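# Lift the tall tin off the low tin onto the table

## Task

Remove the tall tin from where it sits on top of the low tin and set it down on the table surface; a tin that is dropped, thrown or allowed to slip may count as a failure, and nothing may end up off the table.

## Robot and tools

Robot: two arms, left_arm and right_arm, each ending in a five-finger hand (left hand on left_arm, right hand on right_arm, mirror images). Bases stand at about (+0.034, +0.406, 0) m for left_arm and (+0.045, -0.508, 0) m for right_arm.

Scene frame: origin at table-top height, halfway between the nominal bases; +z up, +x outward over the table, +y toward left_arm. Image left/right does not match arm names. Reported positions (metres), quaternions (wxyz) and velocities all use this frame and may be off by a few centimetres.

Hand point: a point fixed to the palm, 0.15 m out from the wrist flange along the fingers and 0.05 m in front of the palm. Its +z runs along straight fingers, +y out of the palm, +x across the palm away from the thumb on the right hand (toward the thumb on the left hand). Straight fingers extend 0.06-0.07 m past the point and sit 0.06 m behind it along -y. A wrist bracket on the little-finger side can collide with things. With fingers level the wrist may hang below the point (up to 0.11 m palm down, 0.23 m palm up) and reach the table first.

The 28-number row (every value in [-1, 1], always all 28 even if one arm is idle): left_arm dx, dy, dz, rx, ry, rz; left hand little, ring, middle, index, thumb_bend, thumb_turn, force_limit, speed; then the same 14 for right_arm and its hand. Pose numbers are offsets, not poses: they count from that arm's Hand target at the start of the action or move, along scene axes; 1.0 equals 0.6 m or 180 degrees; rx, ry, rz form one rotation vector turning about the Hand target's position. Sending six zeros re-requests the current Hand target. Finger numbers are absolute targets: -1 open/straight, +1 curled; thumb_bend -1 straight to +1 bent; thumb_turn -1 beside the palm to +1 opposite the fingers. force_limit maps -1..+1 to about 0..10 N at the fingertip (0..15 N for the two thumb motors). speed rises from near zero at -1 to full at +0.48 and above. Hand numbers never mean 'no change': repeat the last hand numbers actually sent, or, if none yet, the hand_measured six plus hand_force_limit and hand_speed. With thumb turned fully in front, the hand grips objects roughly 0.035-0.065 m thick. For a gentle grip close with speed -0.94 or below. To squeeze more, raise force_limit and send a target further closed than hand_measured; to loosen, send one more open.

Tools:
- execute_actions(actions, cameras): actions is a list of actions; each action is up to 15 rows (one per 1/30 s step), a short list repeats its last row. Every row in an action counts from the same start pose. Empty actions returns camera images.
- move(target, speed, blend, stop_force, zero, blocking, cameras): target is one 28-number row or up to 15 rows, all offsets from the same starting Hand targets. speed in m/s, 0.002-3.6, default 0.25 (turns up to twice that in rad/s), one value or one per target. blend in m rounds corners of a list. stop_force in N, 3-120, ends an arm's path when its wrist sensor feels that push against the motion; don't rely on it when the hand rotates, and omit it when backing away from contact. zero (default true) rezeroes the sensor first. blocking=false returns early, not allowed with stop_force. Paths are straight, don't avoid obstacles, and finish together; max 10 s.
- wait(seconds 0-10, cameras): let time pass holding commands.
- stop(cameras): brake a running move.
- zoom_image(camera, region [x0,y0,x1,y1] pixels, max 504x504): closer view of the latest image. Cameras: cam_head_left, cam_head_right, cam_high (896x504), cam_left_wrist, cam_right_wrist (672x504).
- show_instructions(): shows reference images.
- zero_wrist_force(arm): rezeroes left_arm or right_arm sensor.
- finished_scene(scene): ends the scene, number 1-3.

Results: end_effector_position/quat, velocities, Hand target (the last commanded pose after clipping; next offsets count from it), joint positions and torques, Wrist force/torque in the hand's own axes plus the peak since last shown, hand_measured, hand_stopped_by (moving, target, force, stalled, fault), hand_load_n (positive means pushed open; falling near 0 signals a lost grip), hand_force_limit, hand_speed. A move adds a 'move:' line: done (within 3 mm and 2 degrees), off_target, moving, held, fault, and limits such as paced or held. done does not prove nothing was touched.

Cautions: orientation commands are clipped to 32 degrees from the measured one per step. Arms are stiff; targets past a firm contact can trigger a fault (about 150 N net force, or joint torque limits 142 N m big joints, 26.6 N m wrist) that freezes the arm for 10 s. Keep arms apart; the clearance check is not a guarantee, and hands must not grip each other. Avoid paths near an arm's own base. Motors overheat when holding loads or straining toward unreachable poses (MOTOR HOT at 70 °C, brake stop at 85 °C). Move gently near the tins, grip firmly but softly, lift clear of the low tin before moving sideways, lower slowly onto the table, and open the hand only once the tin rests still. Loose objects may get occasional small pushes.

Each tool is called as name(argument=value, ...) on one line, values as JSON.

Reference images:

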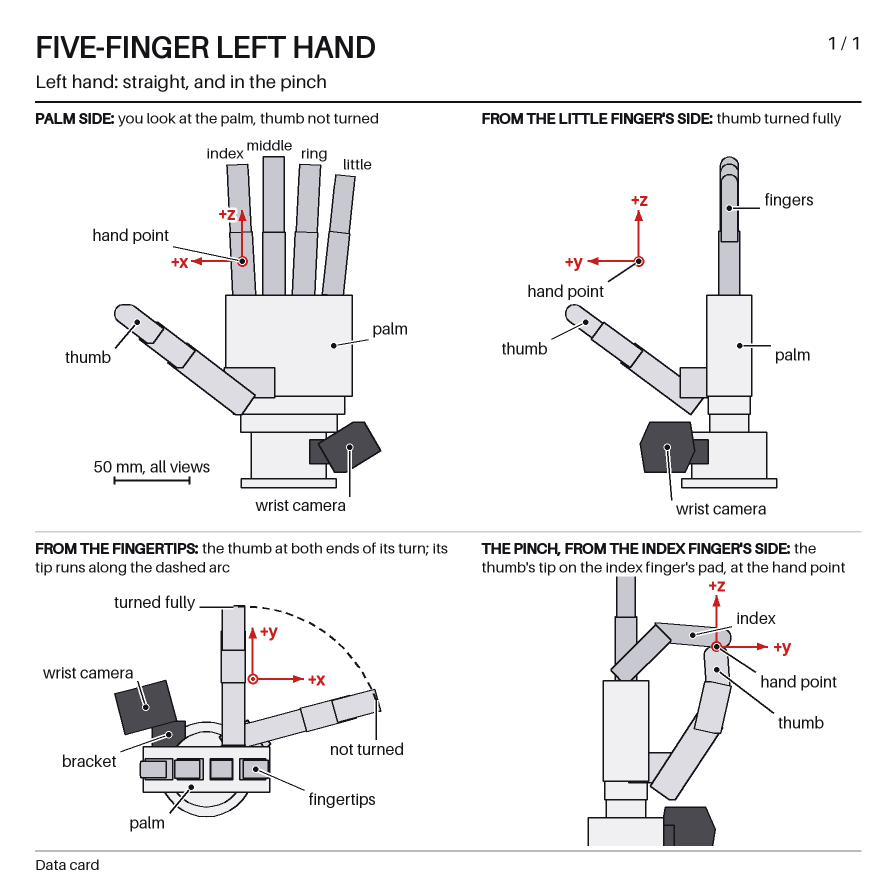

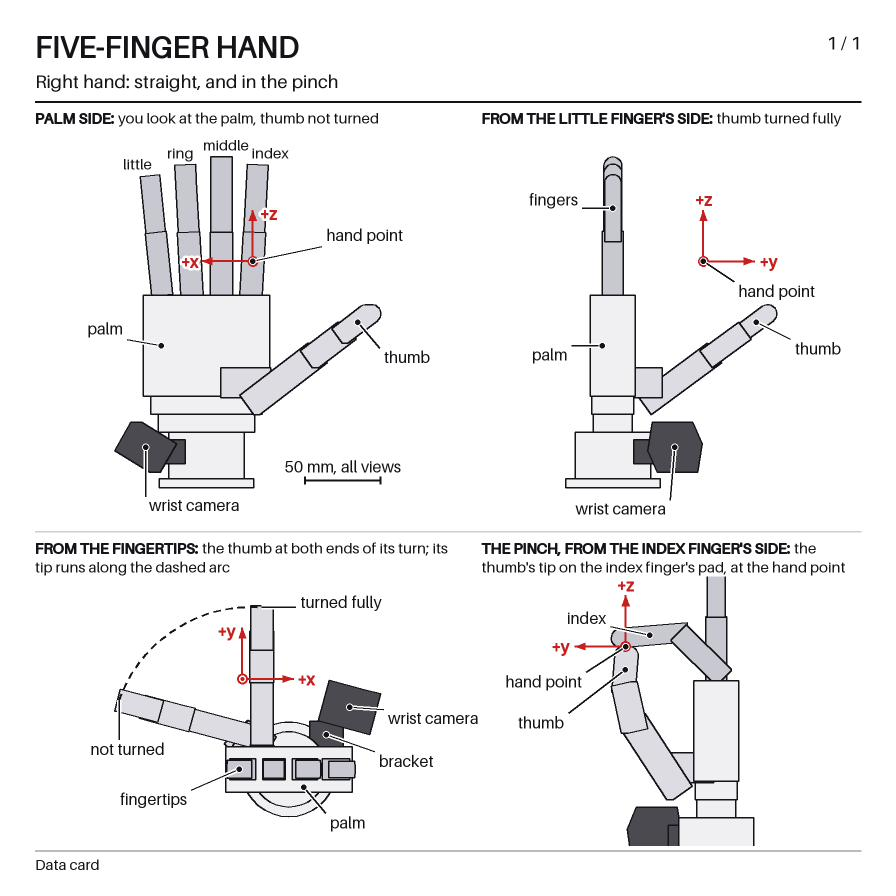

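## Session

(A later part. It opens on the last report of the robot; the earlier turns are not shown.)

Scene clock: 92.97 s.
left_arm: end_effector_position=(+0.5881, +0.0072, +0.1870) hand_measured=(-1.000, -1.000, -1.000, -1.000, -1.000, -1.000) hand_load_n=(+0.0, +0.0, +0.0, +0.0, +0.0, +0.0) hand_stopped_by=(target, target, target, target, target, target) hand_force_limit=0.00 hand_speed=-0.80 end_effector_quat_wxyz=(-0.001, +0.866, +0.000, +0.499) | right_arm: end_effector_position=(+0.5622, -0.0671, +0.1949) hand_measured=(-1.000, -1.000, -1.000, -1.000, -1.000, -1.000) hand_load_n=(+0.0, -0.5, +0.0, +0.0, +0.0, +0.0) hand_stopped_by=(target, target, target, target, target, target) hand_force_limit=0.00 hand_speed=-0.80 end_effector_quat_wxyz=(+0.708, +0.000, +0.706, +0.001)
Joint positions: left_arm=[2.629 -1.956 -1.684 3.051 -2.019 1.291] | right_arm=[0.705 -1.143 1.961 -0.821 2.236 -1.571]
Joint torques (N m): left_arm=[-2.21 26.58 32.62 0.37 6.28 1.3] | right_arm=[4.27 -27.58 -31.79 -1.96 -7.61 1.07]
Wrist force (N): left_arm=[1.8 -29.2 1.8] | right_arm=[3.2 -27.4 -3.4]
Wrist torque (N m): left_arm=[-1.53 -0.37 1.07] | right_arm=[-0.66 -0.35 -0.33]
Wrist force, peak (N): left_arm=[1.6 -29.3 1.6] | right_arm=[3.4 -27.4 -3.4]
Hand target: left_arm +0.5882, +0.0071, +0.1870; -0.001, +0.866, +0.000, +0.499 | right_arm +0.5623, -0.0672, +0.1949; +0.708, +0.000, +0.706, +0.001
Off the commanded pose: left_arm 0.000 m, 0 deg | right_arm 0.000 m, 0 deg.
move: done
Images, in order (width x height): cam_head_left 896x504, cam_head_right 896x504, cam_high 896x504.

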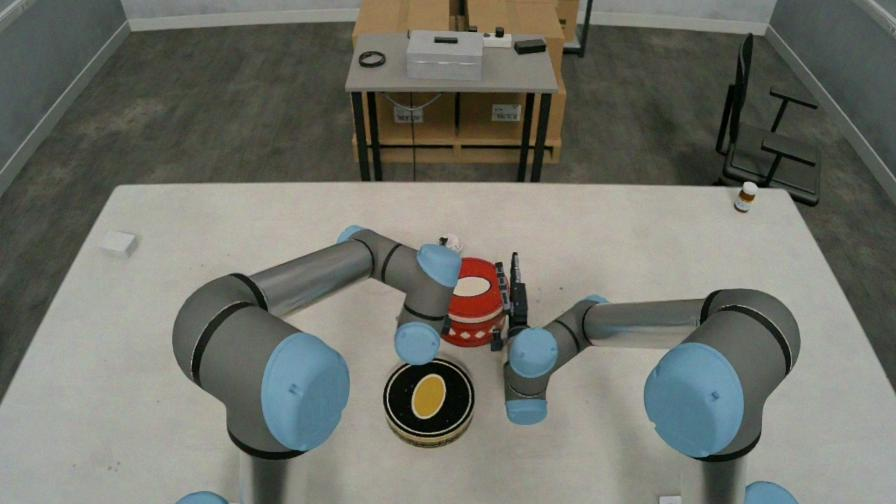

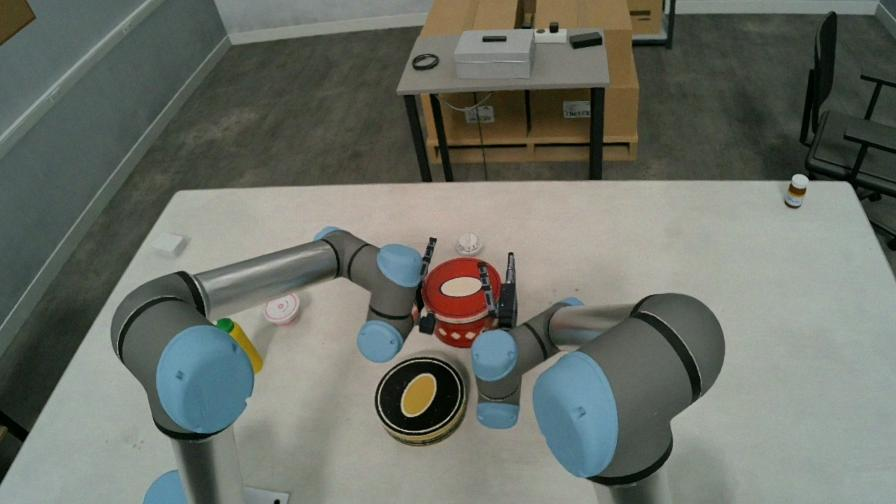

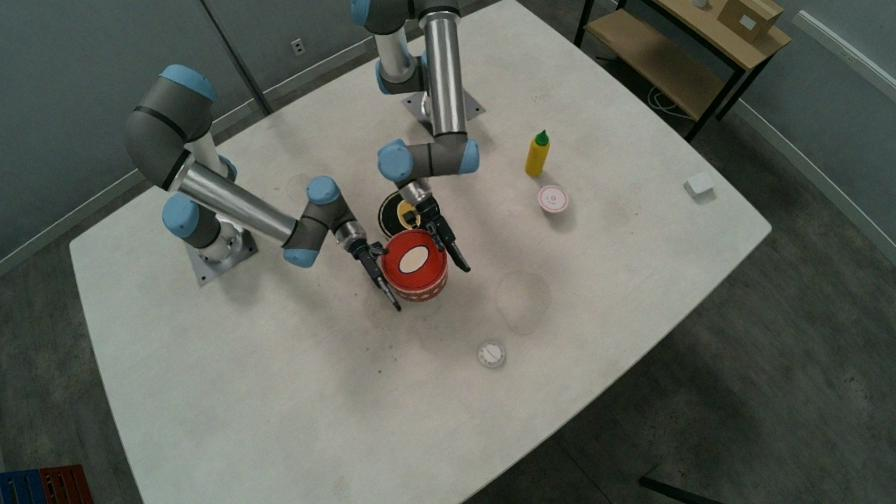

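move(target=[0,0,-0.1083,0,0,0,-1,-1,-1,-1,-1,-1,0,-0.8,0,0,-0.1083,0,0,0,-1,-1,-1,-1,-1,-1,0,-0.8], speed=0.03)

move(target=[0,0,-0.05,0,0,0,-1,-1,-1,-1,-1,-1,0,-0.8,0,0,-0.05,0,0,0,-1,-1,-1,-1,-1,-1,0,-0.8], speed=0.008, stop_force=5, cameras=["cam_head_left","cam_head_right","cam_high"])

zoom_image(camera="cam_head_left", region=[370, 240, 590, 450])

zoom_image(camera="cam_high", region=[340, 130, 540, 310])

Scene clock: 107.50 s.
left_arm: end_effector_position=(+0.5882, +0.0072, +0.1222) hand_measured=(-1.000, -1.000, -1.000, -1.000, -1.000, -1.000) hand_load_n=(+0.0, +0.0, +0.0, +0.0, -0.5, +0.0) hand_stopped_by=(target, target, target, target, target, target) hand_force_limit=0.00 hand_speed=-0.80 end_effector_quat_wxyz=(-0.001, +0.866, +0.000, +0.499) | right_arm: end_effector_position=(+0.5623, -0.0672, +0.1301) hand_measured=(-1.000, -1.000, -1.000, -1.000, -1.000, -1.000) hand_load_n=(+0.0, +0.0, +0.0, +0.0, +0.0, +0.0) hand_stopped_by=(target, target, target, target, target, target) hand_force_limit=0.00 hand_speed=-0.80 end_effector_quat_wxyz=(+0.708, +0.000, +0.706, +0.001)
Joint positions: left_arm=[2.629 -2.04 -1.752 3.203 -2.019 1.291] | right_arm=[0.705 -1.013 1.989 -0.98 2.236 -1.571]
Joint torques (N m): left_arm=[-13.7 31.05 15.48 4.88 4.02 0.93] | right_arm=[16.8 -30.68 -15.99 -4.7 -4.81 -1.24]
Wrist force (N): left_arm=[1.5 -29.7 2.0] | right_arm=[3.2 -27.7 -3.5]
Wrist torque (N m): left_arm=[-1.58 -0.31 1.03] | right_arm=[-0.69 -0.31 -0.33]
Wrist force, peak (N): left_arm=[1.8 -31.4 1.9] | right_arm=[3.6 -29.4 -3.6]
Hand target: left_arm +0.5882, +0.0071, +0.1220; -0.001, +0.866, +0.000, +0.499 | right_arm +0.5623, -0.0672, +0.1299; +0.708, +0.000, +0.706, +0.001
Off the commanded pose: left_arm 0.000 m, 0 deg | right_arm 0.000 m, 0 deg.
move: done

Scene clock: 110.83 s.
left_arm: end_effector_position=(+0.5882, +0.0071, +0.1060) hand_measured=(-1.000, -1.000, -1.000, -1.000, -1.000, -1.000) hand_load_n=(+0.0, +0.5, +0.0, +0.0, +0.0, +0.0) hand_stopped_by=(target, target, target, target, target, target) hand_force_limit=0.00 hand_speed=-0.80 end_effector_quat_wxyz=(-0.001, +0.866, +0.000, +0.499) | right_arm: end_effector_position=(+0.5623, -0.0672, +0.1138) hand_measured=(-1.000, -1.000, -1.000, -1.000, -1.000, -1.000) hand_load_n=(+0.0, +0.0, +0.0, +0.0, +0.0, +0.0) hand_stopped_by=(target, target, target, target, target, target) hand_force_limit=0.00 hand_speed=-0.80 end_effector_quat_wxyz=(+0.708, +0.000, +0.706, +0.001)
Joint positions: left_arm=[2.629 -2.064 -1.765 3.24 -2.019 1.291] | right_arm=[0.705 -0.978 1.992 -1.018 2.236 -1.571]
Joint torques (N m): left_arm=[-12.57 52.01 30.7 1.42 6.23 1.33] | right_arm=[19.19 -44.15 -23.55 -1.8 -5.54 -1.72]
Wrist force (N): left_arm=[1.4 -28.9 2.1] | right_arm=[2.4 -27.2 -3.2]
Wrist torque (N m): left_arm=[-1.54 -0.29 1.01] | right_arm=[-0.69 -0.31 -0.35]
Wrist force, peak (N): left_arm=[7.9 -30.2 -3.7] | right_arm=[-5.6 -31.2 -5.9]
Hand target: left_arm +0.5882, +0.0071, +0.1060; -0.001, +0.866, +0.000, +0.499 (not the last commanded pose) | right_arm +0.5623, -0.0672, +0.1138; +0.708, +0.000, +0.706, +0.001 (not the last commanded pose)
Off the commanded pose: left_arm 0.014 m, 0 deg | right_arm 0.014 m, 0 deg.
move: contact (left_arm, right_arm)
Images, in order (width x height): cam_head_left 896x504, cam_head_right 896x504, cam_high 896x504.

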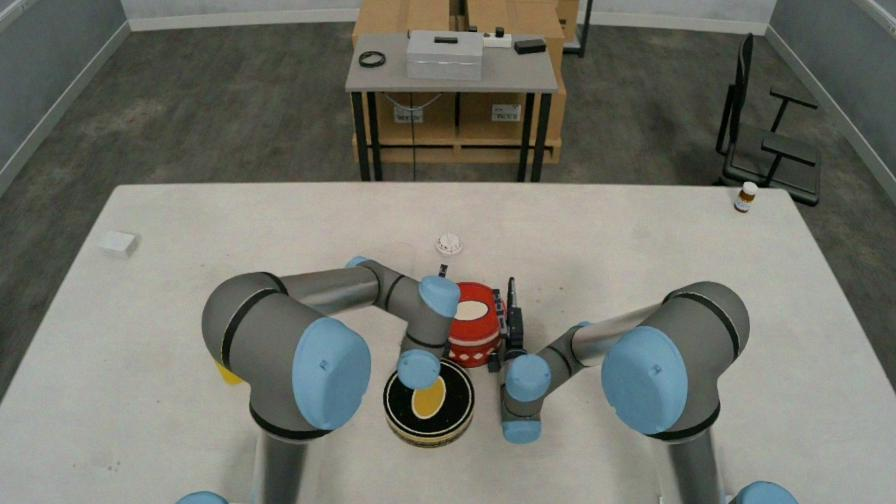

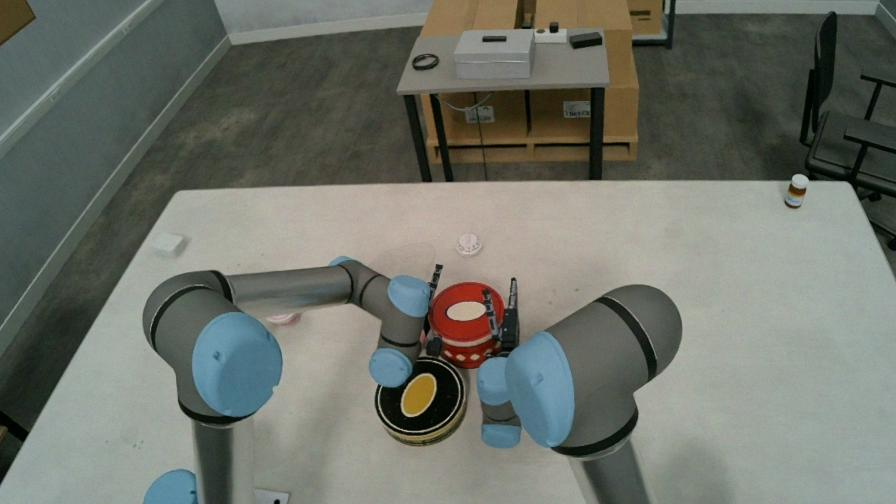

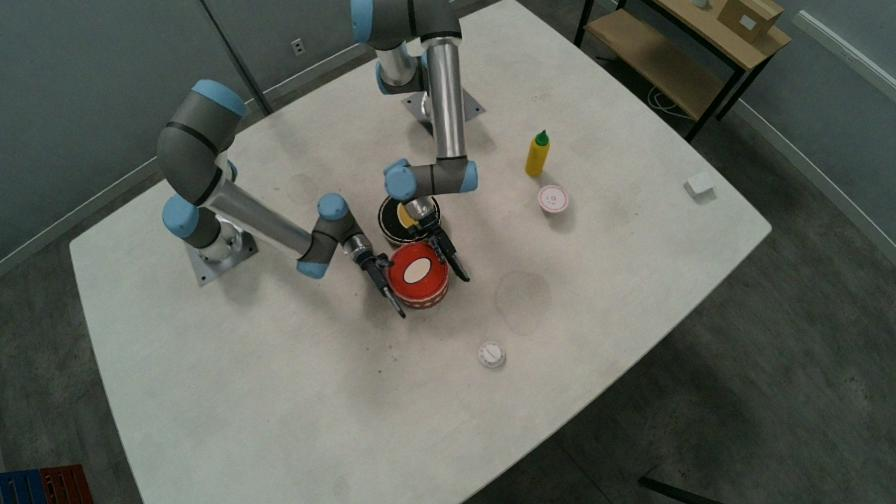

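Scaled by 2.291 from the camera's 896x504 image, which has a finer 1280x720 frame.

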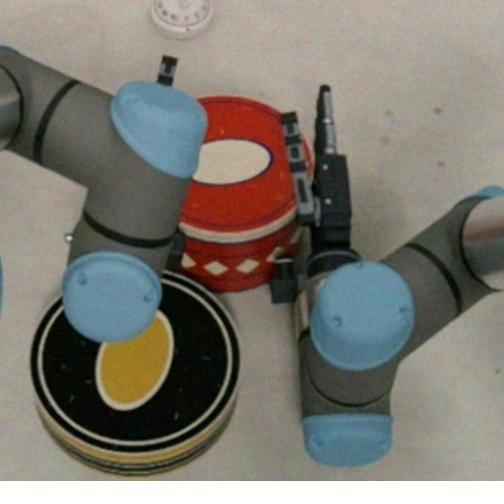

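Scaled by 2.520 from the camera's 896x504 image, which has a finer 1280x720 frame.

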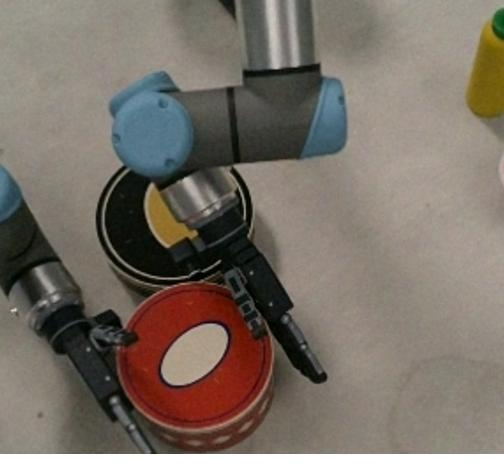

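move(target=[0,0,-0.0008,0,0,0,-1,-1,-1,-1,-1,-1,0,-0.8,0,0,-0.0005,0,0,0,-1,-1,-1,-1,-1,-1,0,-0.8], speed=0.005)

Scene clock: 115.97 s.
left_arm: end_effector_position=(+0.5882, +0.0071, +0.1057) hand_measured=(-1.000, -1.000, -1.000, -1.000, -1.000, -1.000) hand_load_n=(+0.0, +0.0, +0.0, +0.0, +0.0, +0.0) hand_stopped_by=(target, target, target, target, target, target) hand_force_limit=0.00 hand_speed=-0.80 end_effector_quat_wxyz=(-0.001, +0.866, +0.000, +0.500) | right_arm: end_effector_position=(+0.5623, -0.0672, +0.1135) hand_measured=(-1.000, -1.000, -1.000, -1.000, -1.000, -1.000) hand_load_n=(+0.0, +0.0, +0.0, +0.0, +0.0, +0.0) hand_stopped_by=(target, target, target, target, target, target) hand_force_limit=0.00 hand_speed=-0.80 end_effector_quat_wxyz=(+0.708, +0.000, +0.706, +0.001)
Joint positions: left_arm=[2.629 -2.065 -1.766 3.241 -2.019 1.291] | right_arm=[0.705 -0.977 1.992 -1.019 2.236 -1.571]
Joint torques (N m): left_arm=[-13.07 26.24 11.48 3.74 6.34 0.86] | right_arm=[18.39 -26.76 -24.65 -3.71 -5.51 -1.05]
Wrist force (N): left_arm=[9.3 -32.5 -4.4] | right_arm=[-4.6 -29.5 -4.9]
Wrist torque (N m): left_arm=[-1.42 -0.76 1.46] | right_arm=[-0.69 -0.10 -0.70]
Wrist force, peak (N): left_arm=[9.6 -32.7 -5.4] | right_arm=[-4.6 -29.5 -4.9]
Hand target: left_arm +0.5882, +0.0071, +0.1055; -0.001, +0.866, +0.000, +0.499 | right_arm +0.5623, -0.0672, +0.1135; +0.708, +0.000, +0.706, +0.001
Off the commanded pose: left_arm 0.000 m, 0 deg | right_arm 0.000 m, 0 deg.
move: done

move(target=[[0,0.01,0,0,0,0,-1,-1,-1,-1,-1,-1,0,-0.8,0,-0.01,0,0,0,0,-1,-1,-1,-1,-1,-1,0,-0.8],[0,0.1,0,0,0,0,-1,-1,-1,-1,-1,-1,0,-0.8,0,-0.1,0,0,0,0,-1,-1,-1,-1,-1,-1,0,-0.8]], speed=[0.02,0.1], cameras=["cam_head_left","cam_high"])

zoom_image(camera="cam_head_left", region=[370, 240, 590, 450])

Scene clock: 122.43 s.
left_arm: end_effector_position=(+0.5882, +0.0670, +0.1055) hand_measured=(-1.000, -1.000, -1.000, -1.000, -1.000, -1.000) hand_load_n=(+0.0, +0.0, +0.0, +0.0, +0.0, +0.0) hand_stopped_by=(target, target, target, target, target, target) hand_force_limit=0.00 hand_speed=-0.80 end_effector_quat_wxyz=(-0.001, +0.866, +0.000, +0.499) | right_arm: end_effector_position=(+0.5623, -0.1270, +0.1135) hand_measured=(-1.000, -1.000, -1.000, -1.000, -1.000, -1.000) hand_load_n=(+0.0, +0.0, +0.0, -0.5, +0.0, +0.0) hand_stopped_by=(target, target, target, target, target, target) hand_force_limit=0.00 hand_speed=-0.80 end_effector_quat_wxyz=(+0.708, +0.000, +0.706, +0.001)
Joint positions: left_arm=[2.754 -1.978 -1.901 3.319 -1.913 1.365] | right_arm=[0.588 -1.043 2.135 -1.095 2.119 -1.571]
Joint torques (N m): left_arm=[12.78 44.26 7.51 1.91 0.86 1.6] | right_arm=[-8.35 -37.09 -4.76 -3.24 -1.83 -1.23]
Wrist force (N): left_arm=[3.7 -0.7 0.1] | right_arm=[0.4 -0.3 -1.7]
Wrist torque (N m): left_arm=[-0.19 -0.57 0.36] | right_arm=[0.04 -0.15 0.05]
Wrist force, peak (N): left_arm=[10.4 -31.8 -4.2] | right_arm=[-5.8 -30.1 -5.1]
Hand target: left_arm +0.5882, +0.0671, +0.1055; -0.001, +0.866, +0.000, +0.499 | right_arm +0.5623, -0.1272, +0.1135; +0.708, +0.000, +0.706, +0.001
Off the commanded pose: left_arm 0.000 m, 0 deg | right_arm 0.000 m, 0 deg.
move: done
Images, in order (width x height): cam_head_left 896x504, cam_high 896x504.

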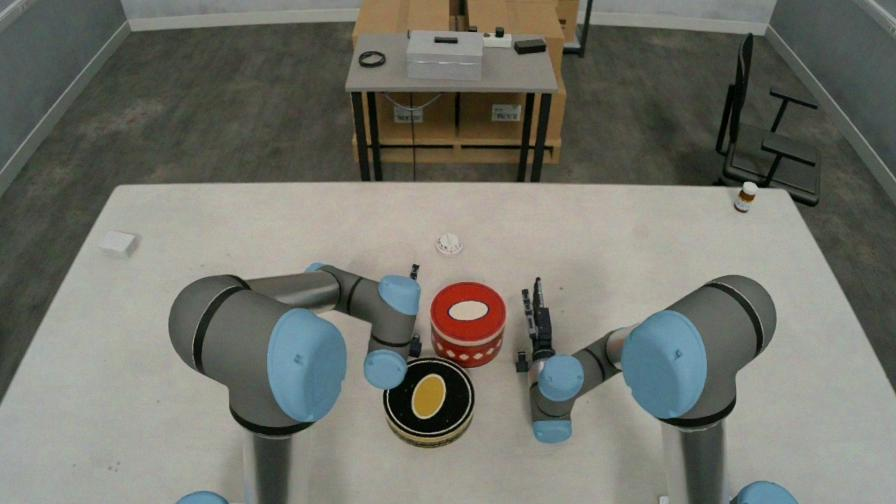

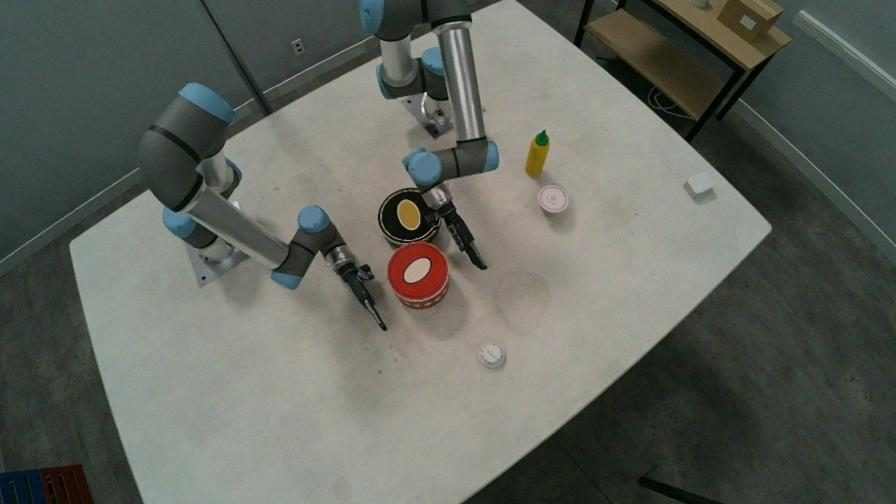

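Scaled by 2.291 from the camera's 896x504 image, which has a finer 1280x720 frame.

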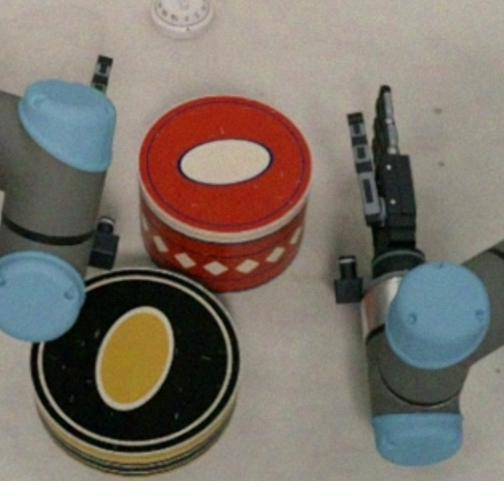

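The tall tin is standing on the table next to the low tin, and both hands are clear. Finishing scene 2.

finished_scene(scene=2)

The scene is finished: the task was done.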